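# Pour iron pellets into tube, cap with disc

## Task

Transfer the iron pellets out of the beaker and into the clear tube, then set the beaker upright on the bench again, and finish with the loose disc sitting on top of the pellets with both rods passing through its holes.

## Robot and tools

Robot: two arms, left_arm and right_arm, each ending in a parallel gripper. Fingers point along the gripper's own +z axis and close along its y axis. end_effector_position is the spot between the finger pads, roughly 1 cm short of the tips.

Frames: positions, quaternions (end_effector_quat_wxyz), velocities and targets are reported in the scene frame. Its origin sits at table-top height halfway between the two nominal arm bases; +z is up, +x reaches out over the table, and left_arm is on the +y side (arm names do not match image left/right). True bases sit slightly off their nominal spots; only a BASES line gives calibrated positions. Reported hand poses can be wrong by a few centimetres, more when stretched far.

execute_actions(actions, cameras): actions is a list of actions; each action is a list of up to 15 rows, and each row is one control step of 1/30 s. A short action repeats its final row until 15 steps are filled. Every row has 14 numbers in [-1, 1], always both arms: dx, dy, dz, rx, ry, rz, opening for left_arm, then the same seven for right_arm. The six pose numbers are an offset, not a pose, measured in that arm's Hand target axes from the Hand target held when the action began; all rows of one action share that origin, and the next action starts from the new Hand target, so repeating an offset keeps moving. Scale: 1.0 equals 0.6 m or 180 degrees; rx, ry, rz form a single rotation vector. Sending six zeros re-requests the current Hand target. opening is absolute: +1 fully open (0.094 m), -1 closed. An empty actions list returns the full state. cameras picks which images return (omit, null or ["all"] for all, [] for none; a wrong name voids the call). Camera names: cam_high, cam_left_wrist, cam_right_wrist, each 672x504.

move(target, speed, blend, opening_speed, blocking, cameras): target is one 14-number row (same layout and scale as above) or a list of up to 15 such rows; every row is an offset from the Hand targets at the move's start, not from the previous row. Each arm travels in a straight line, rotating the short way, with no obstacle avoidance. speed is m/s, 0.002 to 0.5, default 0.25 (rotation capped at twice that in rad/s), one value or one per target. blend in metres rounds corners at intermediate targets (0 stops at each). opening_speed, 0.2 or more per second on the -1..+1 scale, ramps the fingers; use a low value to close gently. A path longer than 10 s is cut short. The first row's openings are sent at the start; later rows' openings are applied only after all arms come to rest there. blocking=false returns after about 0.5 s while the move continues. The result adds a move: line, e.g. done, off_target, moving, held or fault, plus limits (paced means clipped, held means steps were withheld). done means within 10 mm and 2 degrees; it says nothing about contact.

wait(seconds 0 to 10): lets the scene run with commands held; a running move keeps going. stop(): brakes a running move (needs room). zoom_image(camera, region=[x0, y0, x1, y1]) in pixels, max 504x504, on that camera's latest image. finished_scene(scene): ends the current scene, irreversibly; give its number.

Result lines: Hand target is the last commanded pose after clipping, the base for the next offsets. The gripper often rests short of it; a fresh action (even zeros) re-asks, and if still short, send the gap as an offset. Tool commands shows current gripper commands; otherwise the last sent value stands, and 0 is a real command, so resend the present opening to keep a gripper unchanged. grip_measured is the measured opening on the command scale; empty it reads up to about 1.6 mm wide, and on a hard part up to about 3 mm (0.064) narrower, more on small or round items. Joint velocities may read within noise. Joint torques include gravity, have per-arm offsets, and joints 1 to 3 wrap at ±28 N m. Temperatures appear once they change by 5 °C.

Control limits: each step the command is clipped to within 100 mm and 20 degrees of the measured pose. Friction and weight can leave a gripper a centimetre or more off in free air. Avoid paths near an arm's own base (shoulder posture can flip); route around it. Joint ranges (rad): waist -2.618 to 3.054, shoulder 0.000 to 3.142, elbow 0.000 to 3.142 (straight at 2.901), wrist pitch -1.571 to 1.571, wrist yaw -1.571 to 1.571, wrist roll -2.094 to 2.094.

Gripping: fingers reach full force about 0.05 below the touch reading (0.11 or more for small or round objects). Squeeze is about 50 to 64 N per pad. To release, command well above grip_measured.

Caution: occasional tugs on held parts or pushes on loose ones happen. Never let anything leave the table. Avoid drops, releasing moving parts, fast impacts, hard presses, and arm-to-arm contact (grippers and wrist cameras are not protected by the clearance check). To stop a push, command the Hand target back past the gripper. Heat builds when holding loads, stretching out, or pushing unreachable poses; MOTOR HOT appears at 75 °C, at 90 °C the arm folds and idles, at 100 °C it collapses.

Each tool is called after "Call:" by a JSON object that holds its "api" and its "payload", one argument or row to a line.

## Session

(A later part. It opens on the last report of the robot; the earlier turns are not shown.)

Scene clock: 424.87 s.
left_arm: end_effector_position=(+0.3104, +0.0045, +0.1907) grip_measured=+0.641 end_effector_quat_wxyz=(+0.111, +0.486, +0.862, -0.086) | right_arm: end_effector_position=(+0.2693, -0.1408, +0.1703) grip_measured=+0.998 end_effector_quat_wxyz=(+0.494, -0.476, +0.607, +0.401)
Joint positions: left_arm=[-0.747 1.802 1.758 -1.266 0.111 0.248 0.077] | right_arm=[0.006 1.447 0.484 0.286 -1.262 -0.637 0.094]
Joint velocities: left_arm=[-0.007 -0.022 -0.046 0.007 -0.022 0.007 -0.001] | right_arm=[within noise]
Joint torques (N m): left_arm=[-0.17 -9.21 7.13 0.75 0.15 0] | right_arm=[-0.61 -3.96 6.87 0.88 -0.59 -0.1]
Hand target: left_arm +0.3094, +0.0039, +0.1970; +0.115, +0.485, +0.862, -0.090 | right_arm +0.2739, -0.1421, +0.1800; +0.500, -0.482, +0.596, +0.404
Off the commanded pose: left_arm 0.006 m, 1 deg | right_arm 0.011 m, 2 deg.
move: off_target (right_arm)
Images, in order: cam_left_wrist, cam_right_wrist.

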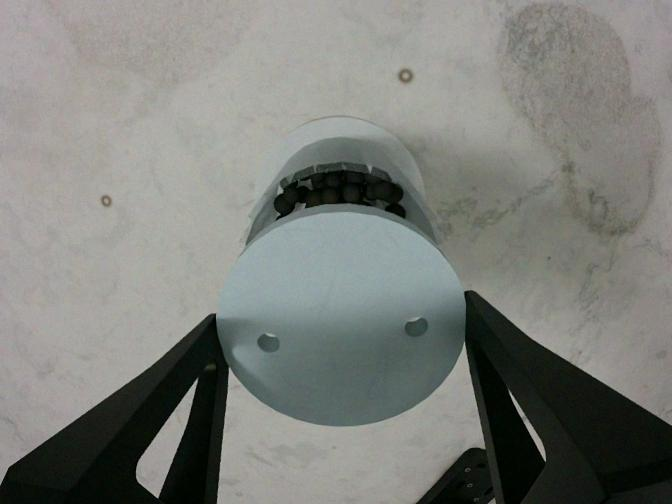

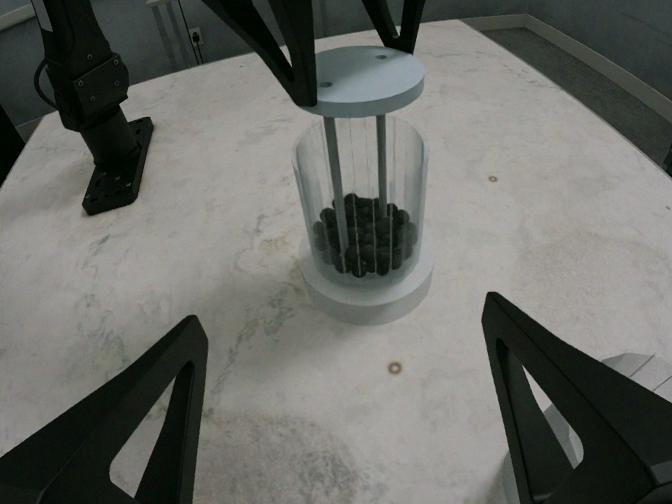

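Call:
{"api": "move", "payload": {
  "target": [
    [0.0086,0.003,-0.0001,0,0,0,0.42,0,0,0,0,0,0,1],
    [-0.0065,-0.0067,0.0075,0,0,0,0.42,0,0,0,0,0,0,1],
    [0.01,0.0032,0.0047,0,0,0,0.42,0,0,0,0,0,0,1],
    [-0.0042,-0.006,0.012,0,0,0,0.42,0,0,0,0,0,0,1],
    [0.0099,0.0024,0.01,0,0,0,0.42,0,0,0,0,0,0,1],
    [-0.0015,-0.0048,0.0154,0,0,0,0.42,0,0,0,0,0,0,1],
    [0.0092,0.0016,0.0136,0,0,0,0.42,0,0,0,0,0,0,1],
    [0.001,-0.0037,0.0181,0,0,0,0.42,0,0,0,0,0,0,1],
    [0.0087,0.0008,0.0174,0,0,0,0.42,0,0,0,0,0,0,1],
    [0.0033,-0.0026,0.02,0,0,0,0.42,0,0,0,0,0,0,1],
    [0.0076,-0.0001,0.0195,0,0,0,0.42,0,0,0,0,0,0,1],
    [0.0062,-0.0011,0.0208,0,0,0,0.42,0,0,0,0,0,0,1]
  ],
  "speed": 0.06,
  "cameras": ["cam_left_wrist", "cam_right_wrist"]
}}

Call:
{"api": "zoom_image", "payload": {
  "camera": "cam_right_wrist",
  "region": [300, 40, 430, 140]
}}

Call:
{"api": "zoom_image", "payload": {
  "camera": "cam_left_wrist",
  "region": [385, 295, 445, 355]
}}

Call:
{"api": "zoom_image", "payload": {
  "camera": "cam_left_wrist",
  "region": [240, 310, 300, 370]
}}

Scene clock: 430.27 s.
left_arm: end_effector_position=(+0.3059, +0.0067, +0.1823) grip_measured=+0.641 end_effector_quat_wxyz=(+0.101, +0.488, +0.863, -0.083) | right_arm: end_effector_position=(+0.2693, -0.1408, +0.1703) grip_measured=+0.998 end_effector_quat_wxyz=(+0.494, -0.476, +0.607, +0.401)
Joint positions: left_arm=[-0.752 1.799 1.726 -1.258 0.109 0.248 0.077] | right_arm=[0.006 1.447 0.484 0.286 -1.262 -0.637 0.094]
Joint torques (N m): left_arm=[0.03 -9.95 4.29 1.2 0.11 0] | right_arm=[-0.61 -3.97 6.64 0.9 -0.6 -0.08]
Hand target: left_arm +0.3084, +0.0033, +0.1840; +0.115, +0.485, +0.862, -0.090 | right_arm +0.2739, -0.1421, +0.1800; +0.500, -0.482, +0.596, +0.404
Off the commanded pose: left_arm 0.005 m, 2 deg | right_arm 0.011 m, 2 deg.
move: off_target (right_arm)
Images, in order: cam_left_wrist, cam_right_wrist.

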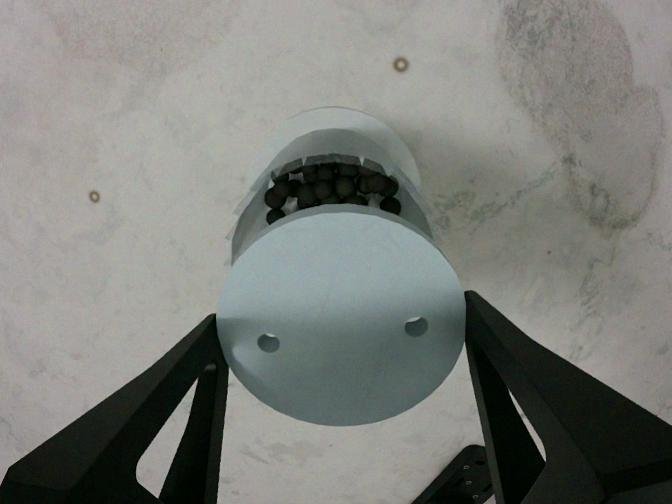

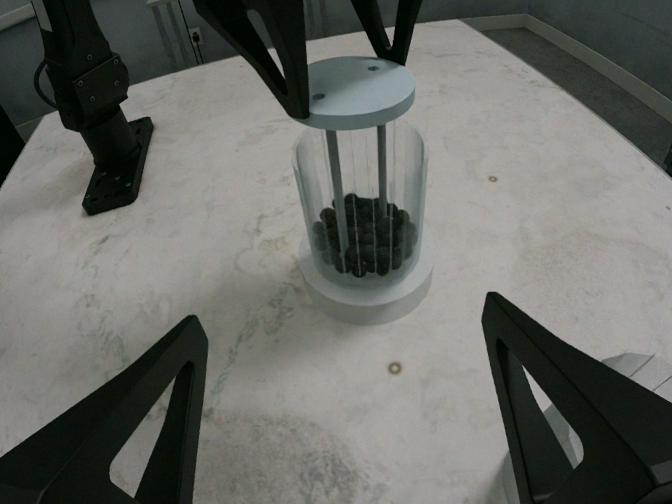

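Scaled by 3.877 from the camera's 672x504 image, which has a finer 960x720 frame.

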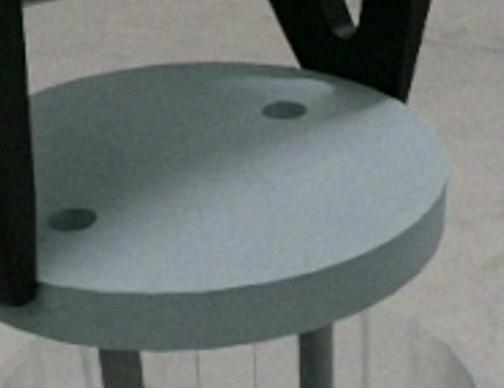

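Scaled by 8.400 from the camera's 672x504 image, which has a finer 960x720 frame.

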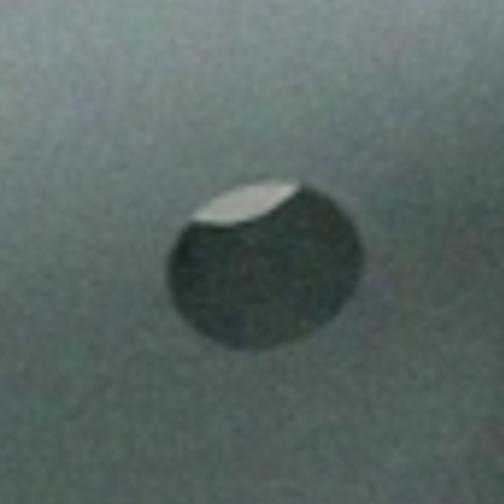

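Scaled by 8.400 from the camera's 672x504 image, which has a finer 960x720 frame.

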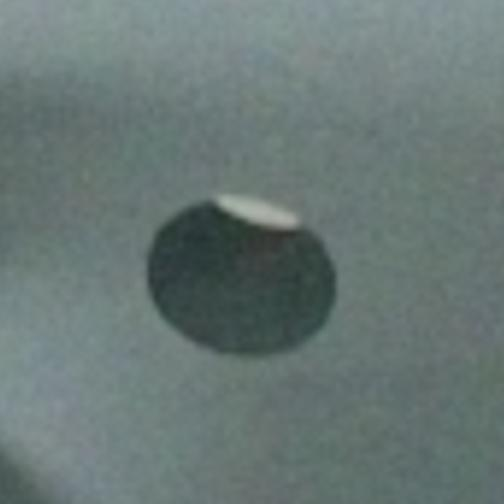

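Call:
{"api": "move", "payload": {
  "target": [
    [-0.0083,-0.0009,-0.0201,0,0,0,0.42,0,0,0,0,0,0,1],
    [0.0048,0.0069,-0.0227,0,0,0,0.42,0,0,0,0,0,0,1],
    [-0.0176,-0.0072,-0.0135,0,0,0,0.42,0,0,0,0,0,0,1],
    [0.0013,0.0042,-0.0171,0,0,0,0.42,0,0,0,0,0,0,1],
    [-0.0122,-0.0045,-0.0101,0,0,0,0.42,0,0,0,0,0,0,1],
    [-0.0005,0.0024,-0.0114,0,0,0,0.42,0,0,0,0,0,0,1],
    [-0.0082,-0.0026,-0.0071,0,0,0,0.42,0,0,0,0,0,0,1],
    [-0.0018,0.0013,-0.0077,0,0,0,0.42,0,0,0,0,0,0,1],
    [-0.0056,-0.0013,-0.0053,0,0,0,0.42,0,0,0,0,0,0,1],
    [-0.0028,0.0004,-0.0051,0,0,0,0.42,0,0,0,0,0,0,1],
    [-0.0035,-0.0002,-0.0042,0,0,0,0.42,0,0,0,0,0,0,1]
  ],
  "speed": 0.06,
  "cameras": ["cam_left_wrist", "cam_right_wrist"]
}}

Call:
{"api": "zoom_image", "payload": {
  "camera": "cam_right_wrist",
  "region": [300, 40, 430, 140]
}}

Call:
{"api": "zoom_image", "payload": {
  "camera": "cam_left_wrist",
  "region": [385, 295, 445, 355]
}}

Call:
{"api": "zoom_image", "payload": {
  "camera": "cam_left_wrist",
  "region": [240, 310, 300, 370]
}}

Scene clock: 435.30 s.
left_arm: end_effector_position=(+0.3052, +0.0058, +0.1835) grip_measured=+0.641 end_effector_quat_wxyz=(+0.102, +0.489, +0.862, -0.083) | right_arm: end_effector_position=(+0.2693, -0.1408, +0.1703) grip_measured=+0.998 end_effector_quat_wxyz=(+0.494, -0.476, +0.607, +0.401)
Joint positions: left_arm=[-0.755 1.799 1.73 -1.261 0.109 0.247 0.077] | right_arm=[0.006 1.447 0.484 0.286 -1.262 -0.637 0.094]
Joint torques (N m): left_arm=[-0.06 -9.39 5.33 1.06 0.1 0] | right_arm=[-0.59 -3.88 6.6 0.88 -0.61 -0.11]
Hand target: left_arm +0.3091, +0.0022, +0.1870; +0.115, +0.485, +0.862, -0.090 | right_arm +0.2739, -0.1421, +0.1800; +0.500, -0.482, +0.596, +0.404
Off the commanded pose: left_arm 0.006 m, 2 deg | right_arm 0.011 m, 2 deg.
move: off_target (right_arm)
Images, in order: cam_left_wrist, cam_right_wrist.

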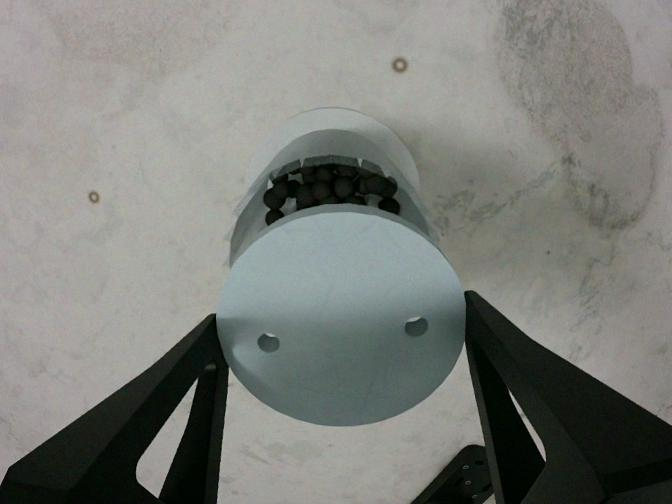

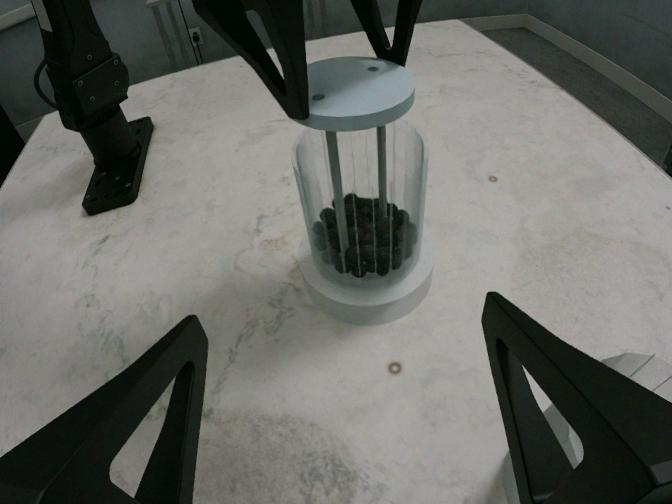

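Scaled by 3.877 from the camera's 672x504 image, which has a finer 960x720 frame.

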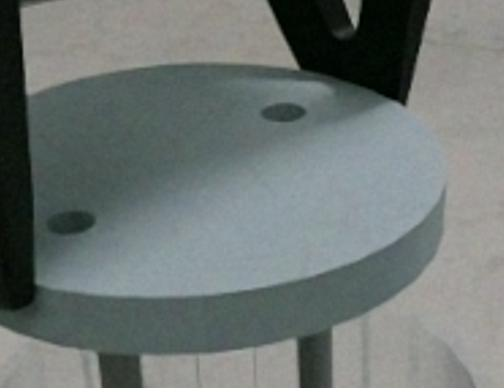

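Scaled by 8.400 from the camera's 672x504 image, which has a finer 960x720 frame.

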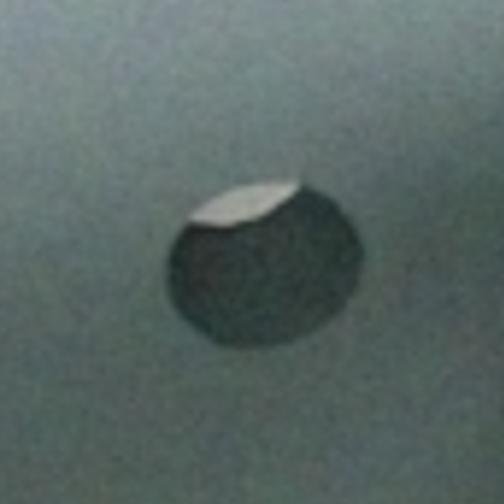

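Scaled by 8.400 from the camera's 672x504 image, which has a finer 960x720 frame.

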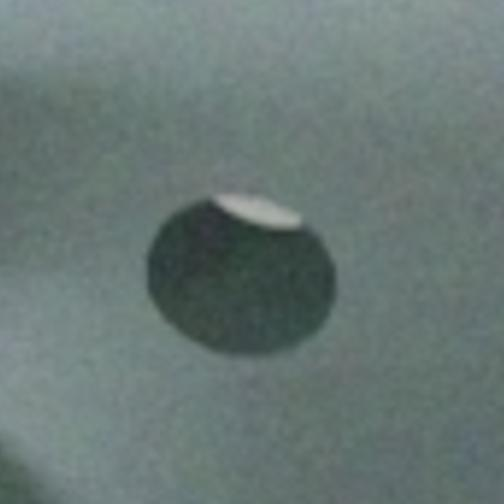

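Call:
{"api": "move", "payload": {
  "target": [
    [-0.0056,-0.0006,-0.0153,0,0,0,0.42,0,0,0,0,0,0,1],
    [0.0102,0.0092,-0.0205,0,0.02,0,0.42,0,0,0,0,0,0,1],
    [-0.0198,-0.0094,-0.0106,0,-0.018,0,0.42,0,0,0,0,0,0,1],
    [0.0062,0.0067,-0.0192,0,0.015,0,0.42,0,0,0,0,0,0,1],
    [-0.0151,-0.0065,-0.0122,0,-0.012,0,0.42,0,0,0,0,0,0,1],
    [0.0015,0.0038,-0.0176,0,0.009,0,0.42,0,0,0,0,0,0,1],
    [-0.0108,-0.0038,-0.0136,0,-0.0066,0,0.42,0,0,0,0,0,0,1],
    [-0.0021,0.0016,-0.0164,0,0.0044,0,0.42,0,0,0,0,0,0,1],
    [-0.0078,-0.002,-0.0146,0,-0.0028,0,0.42,0,0,0,0,0,0,1],
    [-0.0045,0.0001,-0.0157,0,0.0014,0,0.42,0,0,0,0,0,0,1],
    [-0.0056,-0.0006,-0.0153,0,0,0,0.42,0,0,0,0,0,0,1]
  ],
  "speed": 0.08,
  "cameras": ["cam_left_wrist", "cam_right_wrist"]
}}

Call:
{"api": "zoom_image", "payload": {
  "camera": "cam_right_wrist",
  "region": [300, 20, 430, 120]
}}

Scene clock: 441.47 s.
left_arm: end_effector_position=(+0.3085, +0.0061, +0.1888) grip_measured=+0.641 end_effector_quat_wxyz=(+0.102, +0.484, +0.865, -0.081) | right_arm: end_effector_position=(+0.2693, -0.1408, +0.1703) grip_measured=+0.998 end_effector_quat_wxyz=(+0.494, -0.476, +0.607, +0.401)
Joint positions: left_arm=[-0.75 1.812 1.767 -1.286 0.104 0.241 0.077] | right_arm=[0.006 1.447 0.484 0.286 -1.262 -0.637 0.094]
Joint torques (N m): left_arm=[-0.01 -9.63 6.74 0.94 0.17 -0.02] | right_arm=[-0.61 -4.01 6.67 0.88 -0.59 -0.06]
Hand target: left_arm +0.3094, +0.0017, +0.1968; +0.115, +0.485, +0.862, -0.090 | right_arm +0.2739, -0.1421, +0.1800; +0.500, -0.482, +0.596, +0.404
Off the commanded pose: left_arm 0.009 m, 2 deg | right_arm 0.011 m, 2 deg.
move: off_target (right_arm)
Images, in order: cam_left_wrist, cam_right_wrist.

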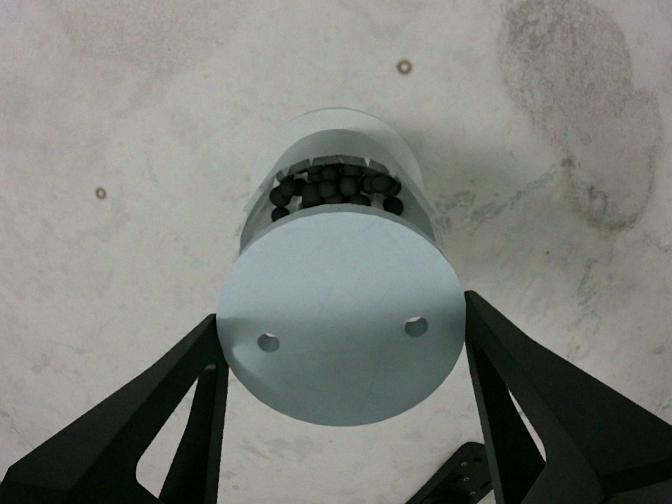

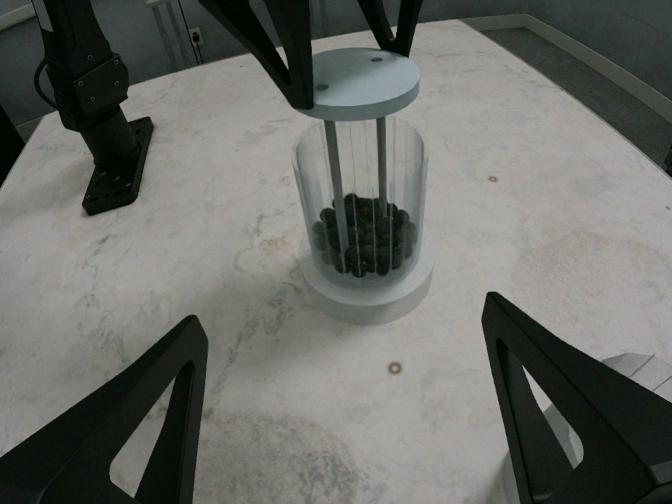

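Scaled by 3.877 from the camera's 672x504 image, which has a finer 960x720 frame.

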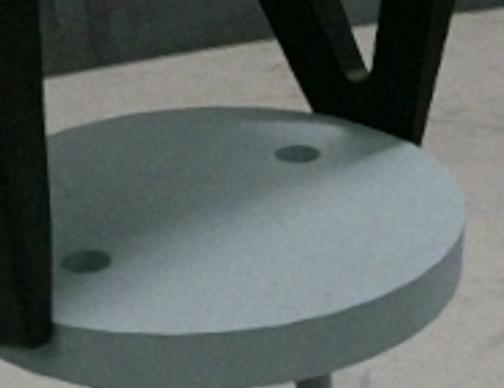

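Call:
{"api": "move", "payload": {
  "target": [
    [-0.0038,-0.0005,0.0012,0,-0.006,0,0.42,0,0,0,0,0,0,1],
    [0.0106,0.0083,-0.0027,0,0.0102,0,0.42,0,0,0,0,0,0,1],
    [-0.0159,-0.0082,0.007,0,-0.0204,0,0.42,0,0,0,0,0,0,1],
    [0.0075,0.006,0.001,0,0.0057,0,0.42,0,0,0,0,0,0,1],
    [-0.0103,-0.0052,0.0086,0,-0.015,0,0.42,0,0,0,0,0,0,1],
    [0.0044,0.0037,0.0055,0,0.0012,0,0.42,0,0,0,0,0,0,1],
    [-0.0061,-0.003,0.0108,0,-0.0114,0,0.42,0,0,0,0,0,0,1],
    [0.0026,0.0021,0.0097,0,-0.002,0,0.42,0,0,0,0,0,0,1],
    [-0.0029,-0.0015,0.0132,0,-0.0087,0,0.42,0,0,0,0,0,0,1],
    [0.0012,0.0009,0.0132,0,-0.0046,0,0.42,0,0,0,0,0,0,1],
    [0.0002,0.0001,0.0147,0,-0.006,0,0.42,0,0,0,0,0,0,1]
  ],
  "speed": 0.08,
  "cameras": ["cam_left_wrist", "cam_right_wrist"]
}}

Call:
{"api": "zoom_image", "payload": {
  "camera": "cam_right_wrist",
  "region": [300, 40, 430, 140]
}}

Call:
{"api": "zoom_image", "payload": {
  "camera": "cam_left_wrist",
  "region": [385, 295, 445, 355]
}}

Call:
{"api": "zoom_image", "payload": {
  "camera": "cam_left_wrist",
  "region": [240, 310, 300, 370]
}}

Scene clock: 447.47 s.
left_arm: end_effector_position=(+0.3095, +0.0045, +0.1783) grip_measured=+0.641 end_effector_quat_wxyz=(+0.102, +0.483, +0.865, -0.083) | right_arm: end_effector_position=(+0.2693, -0.1408, +0.1703) grip_measured=+0.998 end_effector_quat_wxyz=(+0.494, -0.476, +0.607, +0.401)
Joint positions: left_arm=[-0.75 1.81 1.723 -1.242 0.108 0.239 0.077] | right_arm=[0.006 1.447 0.484 0.286 -1.262 -0.637 0.094]
Joint torques (N m): left_arm=[0.18 -11.07 5.59 1.07 0.11 -0.04] | right_arm=[-0.59 -4.03 6.78 0.87 -0.59 -0.09]
Hand target: left_arm +0.3104, -0.0005, +0.1883; +0.123, +0.484, +0.861, -0.094 | right_arm +0.2739, -0.1421, +0.1800; +0.500, -0.482, +0.596, +0.404
Off the commanded pose: left_arm 0.011 m, 3 deg | right_arm 0.011 m, 2 deg.
move: off_target (left_arm, right_arm)
Images, in order: cam_left_wrist, cam_right_wrist.

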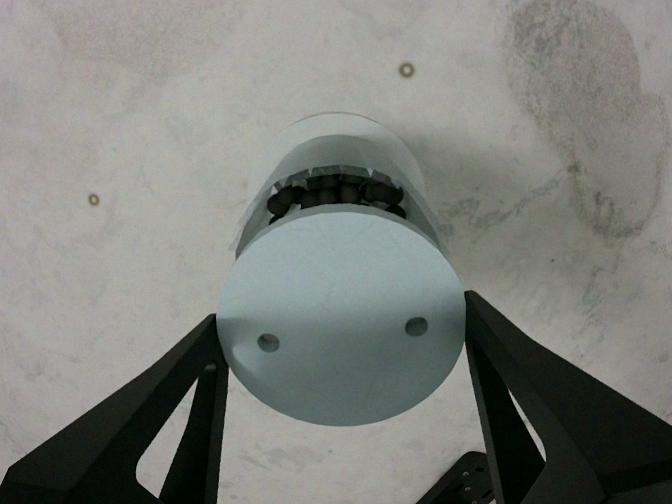

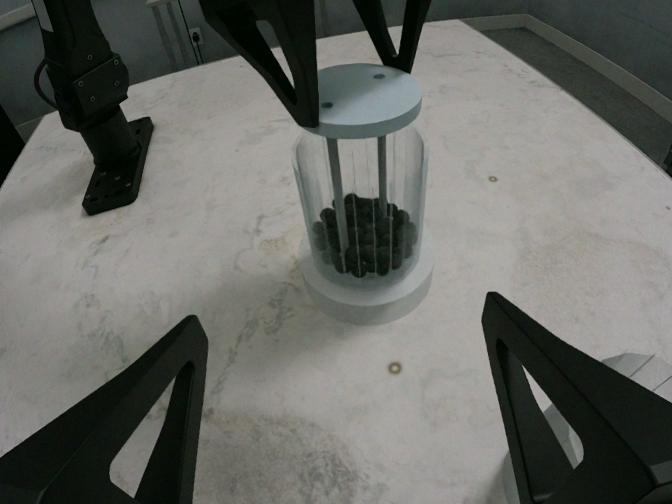

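Scaled by 3.877 from the camera's 672x504 image, which has a finer 960x720 frame.

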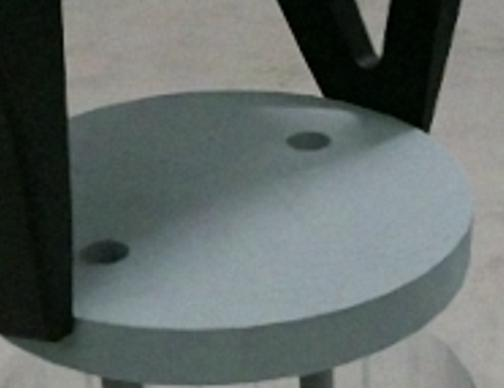

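Scaled by 8.400 from the camera's 672x504 image, which has a finer 960x720 frame.

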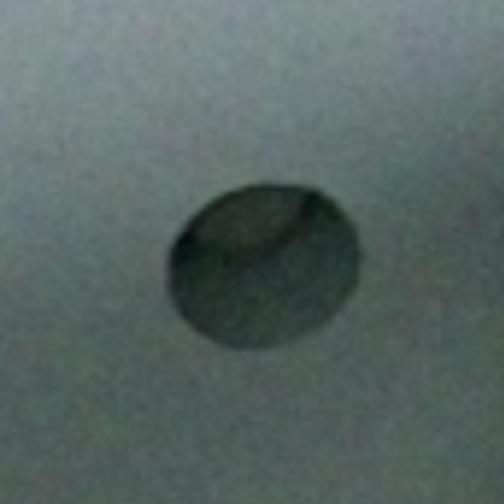

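Scaled by 8.400 from the camera's 672x504 image, which has a finer 960x720 frame.

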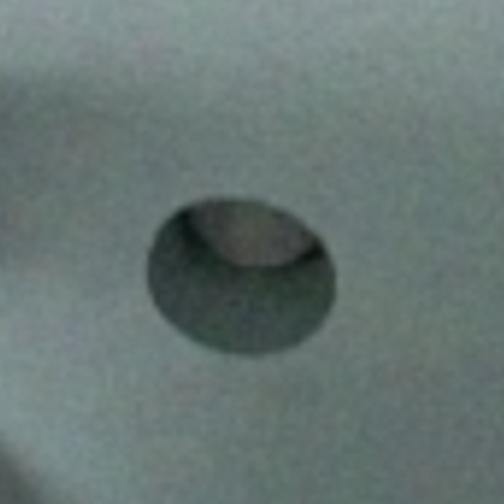

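Call:
{"api": "move", "payload": {
  "target": [0.0076, 0.0011, 0.0238, 0, 0, 0, 0.42, 0, 0, 0, 0, 0, 0, 1],
  "speed": 0.03,
  "cameras": ["cam_left_wrist", "cam_right_wrist"]
}}

Call:
{"api": "zoom_image", "payload": {
  "camera": "cam_right_wrist",
  "region": [290, 50, 440, 170]
}}

Scene clock: 449.70 s.
left_arm: end_effector_position=(+0.3099, +0.0041, +0.1603) grip_measured=+0.641 end_effector_quat_wxyz=(+0.099, +0.483, +0.866, -0.082) | right_arm: end_effector_position=(+0.2693, -0.1408, +0.1703) grip_measured=+0.998 end_effector_quat_wxyz=(+0.494, -0.476, +0.607, +0.401)
Joint positions: left_arm=[-0.75 1.81 1.652 -1.177 0.108 0.239 0.077] | right_arm=[0.006 1.447 0.484 0.286 -1.262 -0.637 0.094]
Joint torques (N m): left_arm=[-0.09 -11.9 5.6 1.11 0.15 0] | right_arm=[-0.7 -3.82 6.67 0.87 -0.57 -0.11]
Hand target: left_arm +0.3104, -0.0005, +0.1733; +0.123, +0.484, +0.861, -0.094 | right_arm +0.2739, -0.1421, +0.1800; +0.500, -0.482, +0.596, +0.404
Off the commanded pose: left_arm 0.014 m, 3 deg | right_arm 0.011 m, 2 deg.
move: off_target (left_arm, right_arm)
Images, in order: cam_left_wrist, cam_right_wrist.

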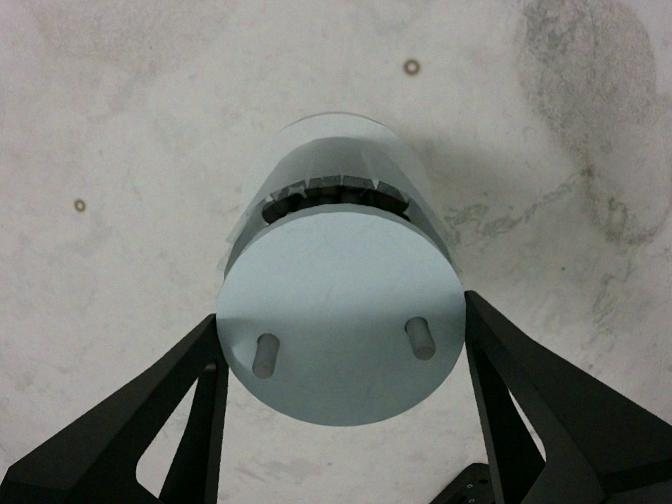

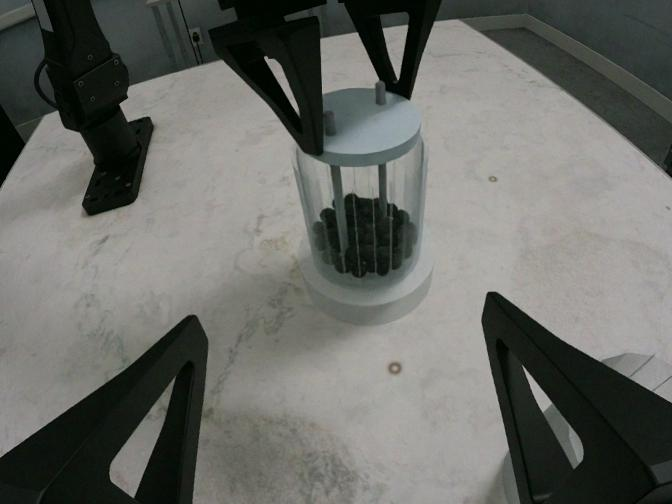

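Scaled by 3.360 from the camera's 672x504 image, which has a finer 960x720 frame.

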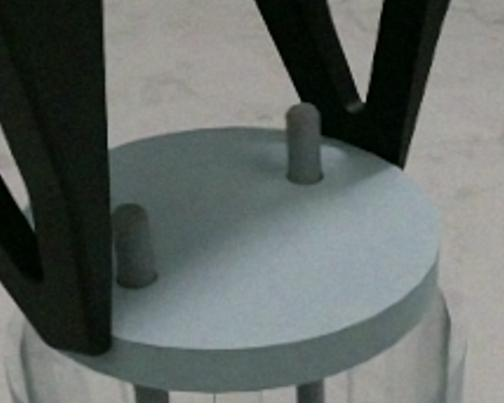

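Call:
{"api": "move", "payload": {
  "target": [0.0025, 0.0004, 0.0079, 0, 0, 0, 0.42, 0, 0, 0, 0, 0, 0, 1],
  "speed": 0.02,
  "cameras": ["cam_left_wrist", "cam_right_wrist"]
}}

Call:
{"api": "zoom_image", "payload": {
  "camera": "cam_right_wrist",
  "region": [280, 60, 440, 190]
}}

Scene clock: 452.53 s.
left_arm: end_effector_position=(+0.3097, +0.0043, +0.1543) grip_measured=+0.641 end_effector_quat_wxyz=(+0.098, +0.484, +0.866, -0.082) | right_arm: end_effector_position=(+0.2693, -0.1408, +0.1703) grip_measured=+0.998 end_effector_quat_wxyz=(+0.494, -0.476, +0.607, +0.401)
Joint positions: left_arm=[-0.75 1.81 1.629 -1.157 0.108 0.239 0.077] | right_arm=[0.006 1.447 0.484 0.286 -1.262 -0.637 0.094]
Joint torques (N m): left_arm=[0.25 -12.15 5.86 1.01 0.14 -0.09] | right_arm=[-0.54 -3.92 6.72 0.86 -0.59 -0.11]
Hand target: left_arm +0.3104, -0.0005, +0.1683; +0.123, +0.484, +0.861, -0.094 | right_arm +0.2739, -0.1421, +0.1800; +0.500, -0.482, +0.596, +0.404
Off the commanded pose: left_arm 0.015 m, 3 deg | right_arm 0.011 m, 2 deg.
move: off_target (left_arm, right_arm)
Images, in order: cam_left_wrist, cam_right_wrist.

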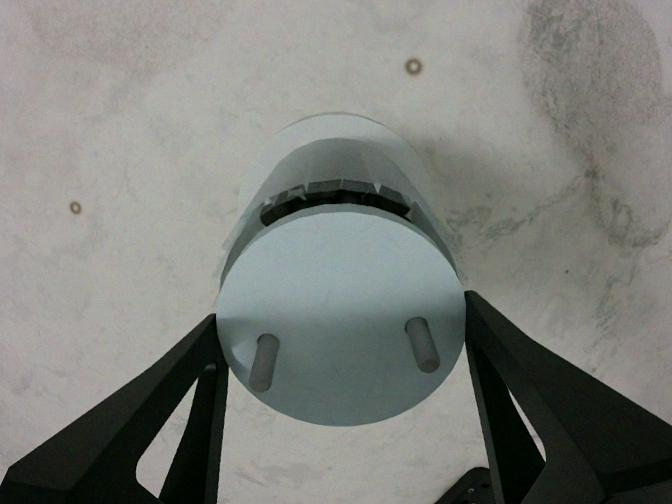

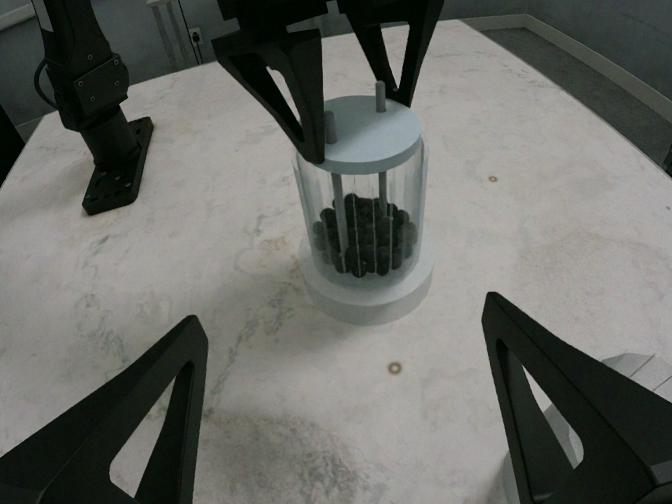

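Scaled by 3.150 from the camera's 672x504 image, which has a finer 960x720 frame.

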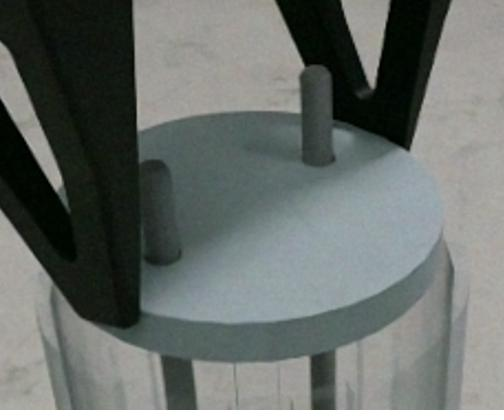

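Call:
{"api": "execute_actions", "payload": {
  "actions": []
}}

Scene clock: 455.00 s.
left_arm: end_effector_position=(+0.3097, +0.0043, +0.1543) grip_measured=+0.641 end_effector_quat_wxyz=(+0.098, +0.484, +0.866, -0.082) | right_arm: end_effector_position=(+0.2693, -0.1408, +0.1703) grip_measured=+0.998 end_effector_quat_wxyz=(+0.494, -0.476, +0.607, +0.401)
Joint positions: left_arm=[-0.75 1.81 1.629 -1.157 0.108 0.239 0.077] | right_arm=[0.006 1.447 0.484 0.286 -1.262 -0.637 0.094]
Joint velocities: within noise
Joint torques (N m): left_arm=[0.05 -12 5.68 0.99 0.16 0.03] | right_arm=[-0.53 -3.97 6.79 0.89 -0.58 -0.11]
Heat: left arm: 28 °C; right arm: 30 °C.
Hand target: left_arm +0.3104, -0.0005, +0.1683; +0.123, +0.484, +0.861, -0.094 | right_arm +0.2739, -0.1421, +0.1800; +0.500, -0.482, +0.596, +0.404
Tool commands: left_gripper/opening=+0.42 right_gripper/opening=+1.0
Off the commanded pose: left_arm 0.015 m, 3 deg | right_arm 0.011 m, 2 deg.

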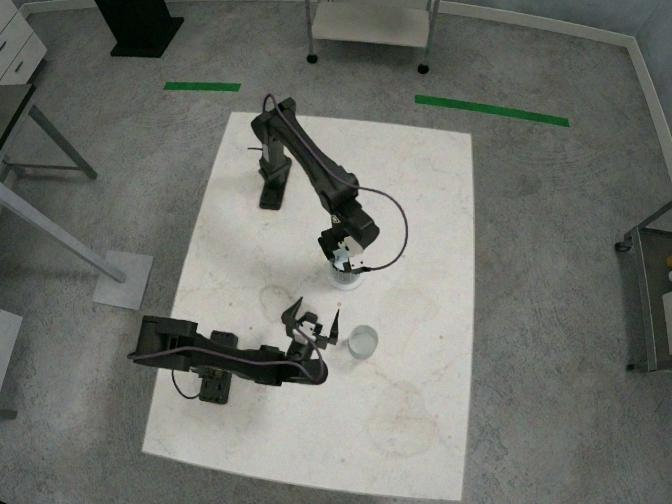

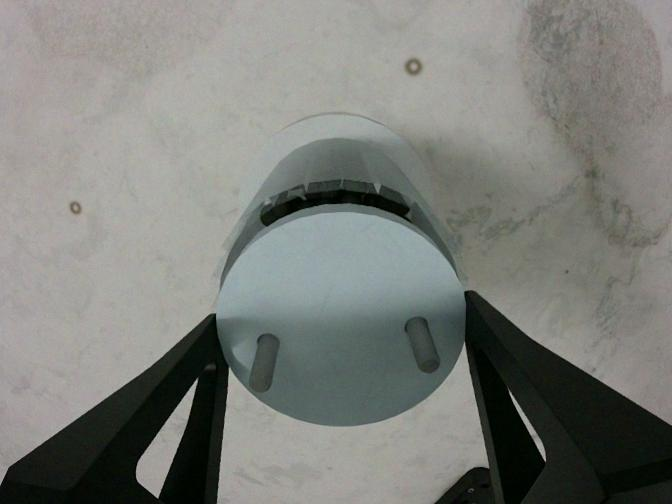

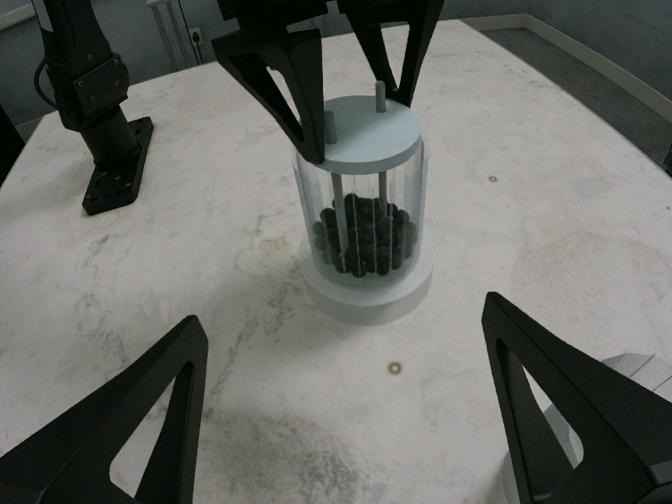

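Call:
{"api": "zoom_image", "payload": {
  "camera": "cam_right_wrist",
  "region": [210, 0, 510, 340]
}}

Scaled by 1.482 from the camera's 672x504 image, which has a finer 960x720 frame.

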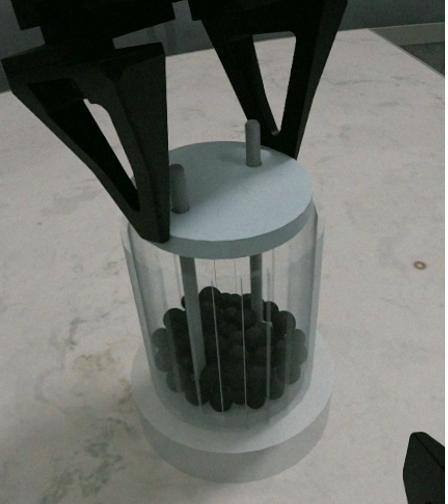

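Call:
{"api": "move", "payload": {
  "target": [0, 0, 0, 0, 0, 0, 0.8, 0, 0, 0, 0, 0, 0, 1],
  "opening_speed": 0.2,
  "speed": 0.05
}}

Scene clock: 458.60 s.
left_arm: end_effector_position=(+0.3097, +0.0043, +0.1543) grip_measured=+0.798 end_effector_quat_wxyz=(+0.098, +0.484, +0.866, -0.082) | right_arm: end_effector_position=(+0.2693, -0.1408, +0.1703) grip_measured=+0.998 end_effector_quat_wxyz=(+0.494, -0.476, +0.607, +0.401)
Joint positions: left_arm=[-0.75 1.81 1.629 -1.157 0.108 0.239 0.084] | right_arm=[0.006 1.447 0.484 0.286 -1.262 -0.637 0.094]
Joint torques (N m): left_arm=[-0.16 -12.14 5.85 1.01 0.13 -0.04] | right_arm=[-0.69 -3.86 6.78 0.89 -0.58 -0.11]
Hand target: left_arm +0.3104, -0.0005, +0.1683; +0.123, +0.484, +0.861, -0.094 | right_arm +0.2739, -0.1421, +0.1800; +0.500, -0.482, +0.596, +0.404
Off the commanded pose: left_arm 0.015 m, 3 deg | right_arm 0.011 m, 2 deg.
move: off_target (left_arm, right_arm)

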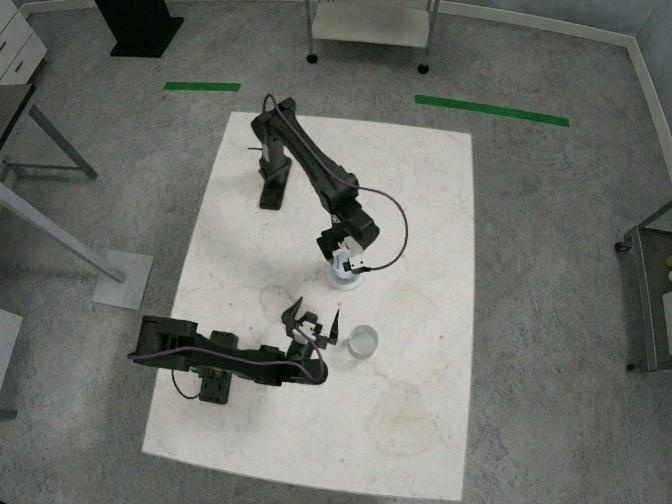

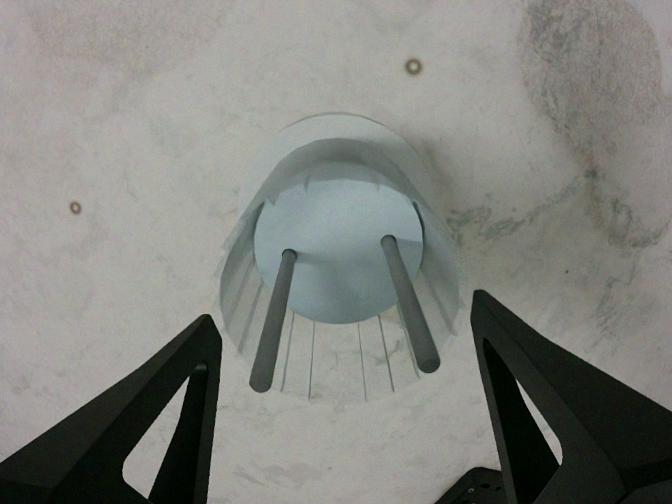

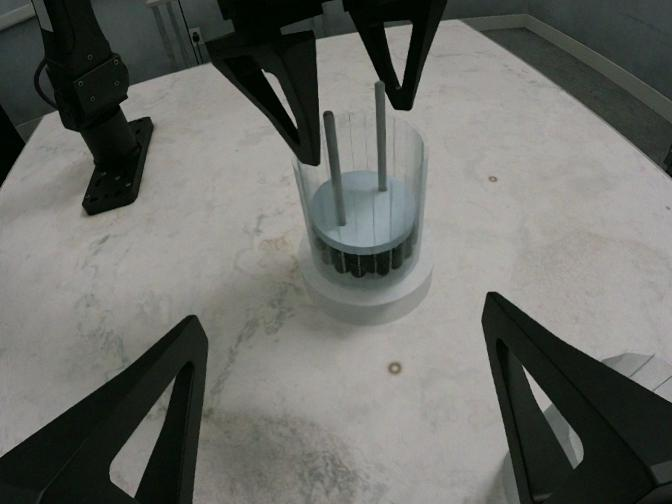

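Call:
{"api": "move", "payload": {
  "target": [-0.0505, -0.0071, -0.1585, 0, 0, 0, 0.8, 0, 0, 0, 0, 0, 0, 1],
  "speed": 0.12
}}

Scene clock: 460.83 s.
left_arm: end_effector_position=(+0.3121, +0.0020, +0.2690) grip_measured=+0.798 end_effector_quat_wxyz=(+0.135, +0.483, +0.860, -0.091) | right_arm: end_effector_position=(+0.2693, -0.1408, +0.1703) grip_measured=+0.998 end_effector_quat_wxyz=(+0.494, -0.476, +0.607, +0.401)
Joint positions: left_arm=[-0.75 1.893 2.197 -1.565 0.108 0.239 0.084] | right_arm=[0.006 1.447 0.484 0.286 -1.262 -0.637 0.094]
Joint torques (N m): left_arm=[0.03 -7.12 7.01 0.74 0.15 0] | right_arm=[-0.62 -3.92 6.75 0.86 -0.61 -0.1]
Hand target: left_arm +0.3104, -0.0004, +0.2682; +0.123, +0.484, +0.861, -0.094 | right_arm +0.2739, -0.1421, +0.1800; +0.500, -0.482, +0.596, +0.404
Off the commanded pose: left_arm 0.003 m, 1 deg | right_arm 0.011 m, 2 deg.
joint sent to its limit (left arm) — joint 4 (wrist pitch), lower limit. The joint targets are off in position, not in orientation.
move: off_target (right_arm)

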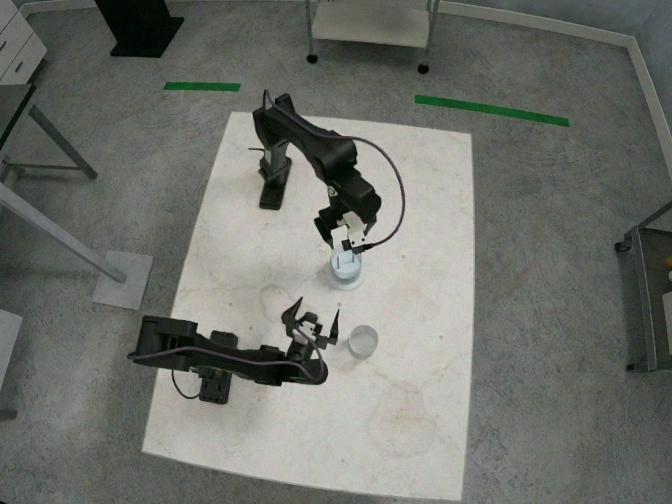

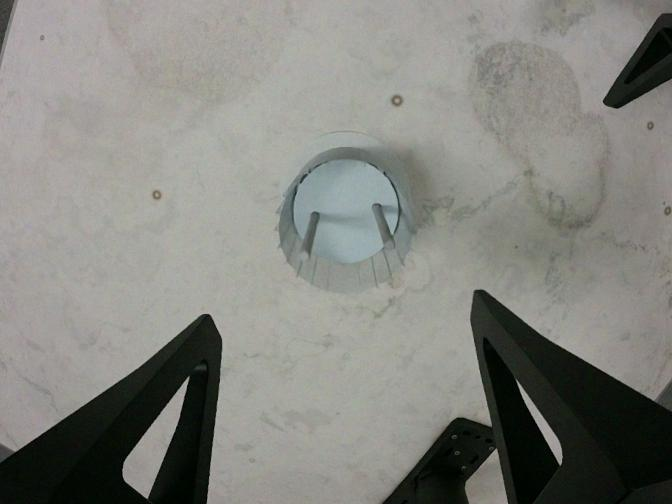

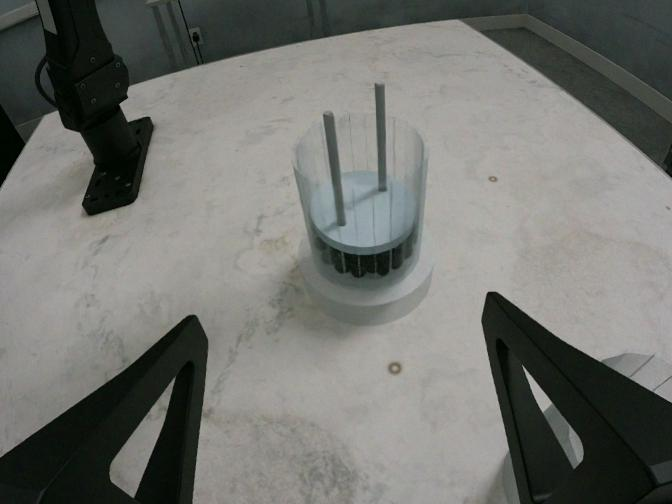

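Call:
{"api": "zoom_image", "payload": {
  "camera": "cam_right_wrist",
  "region": [240, 60, 480, 340]
}}

Call:
{"api": "zoom_image", "payload": {
  "camera": "cam_left_wrist",
  "region": [240, 100, 460, 310]
}}

Call:
{"api": "zoom_image", "payload": {
  "camera": "cam_high",
  "region": [260, 200, 460, 400]
}}

Scaled by 1.800 from the camera's 672x504 image, which has a finer 960x720 frame.

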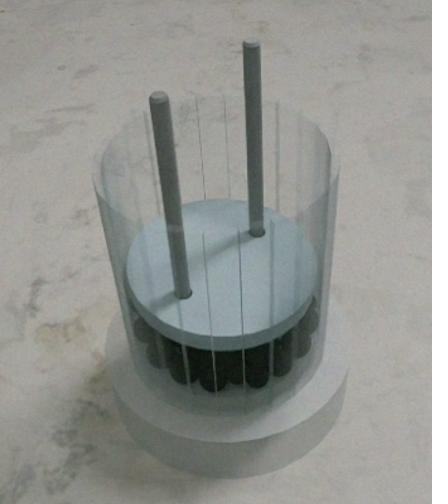

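Scaled by 2.291 from the camera's 672x504 image, which has a finer 960x720 frame.

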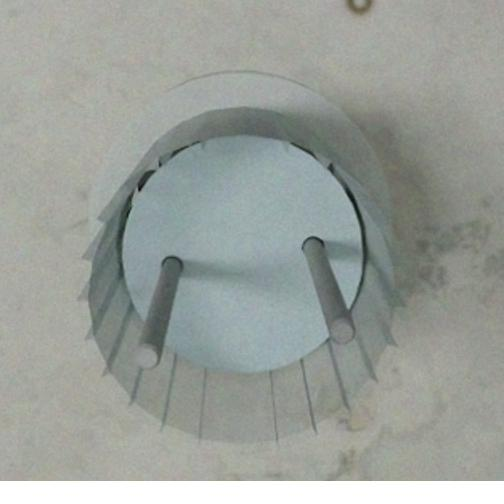

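Scaled by 2.520.

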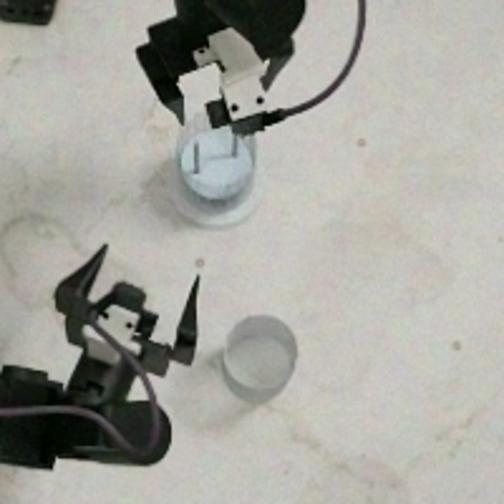

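Call:
{"api": "finished_scene", "payload": {
  "scene": 1
}}

The scene is finished: the task was done.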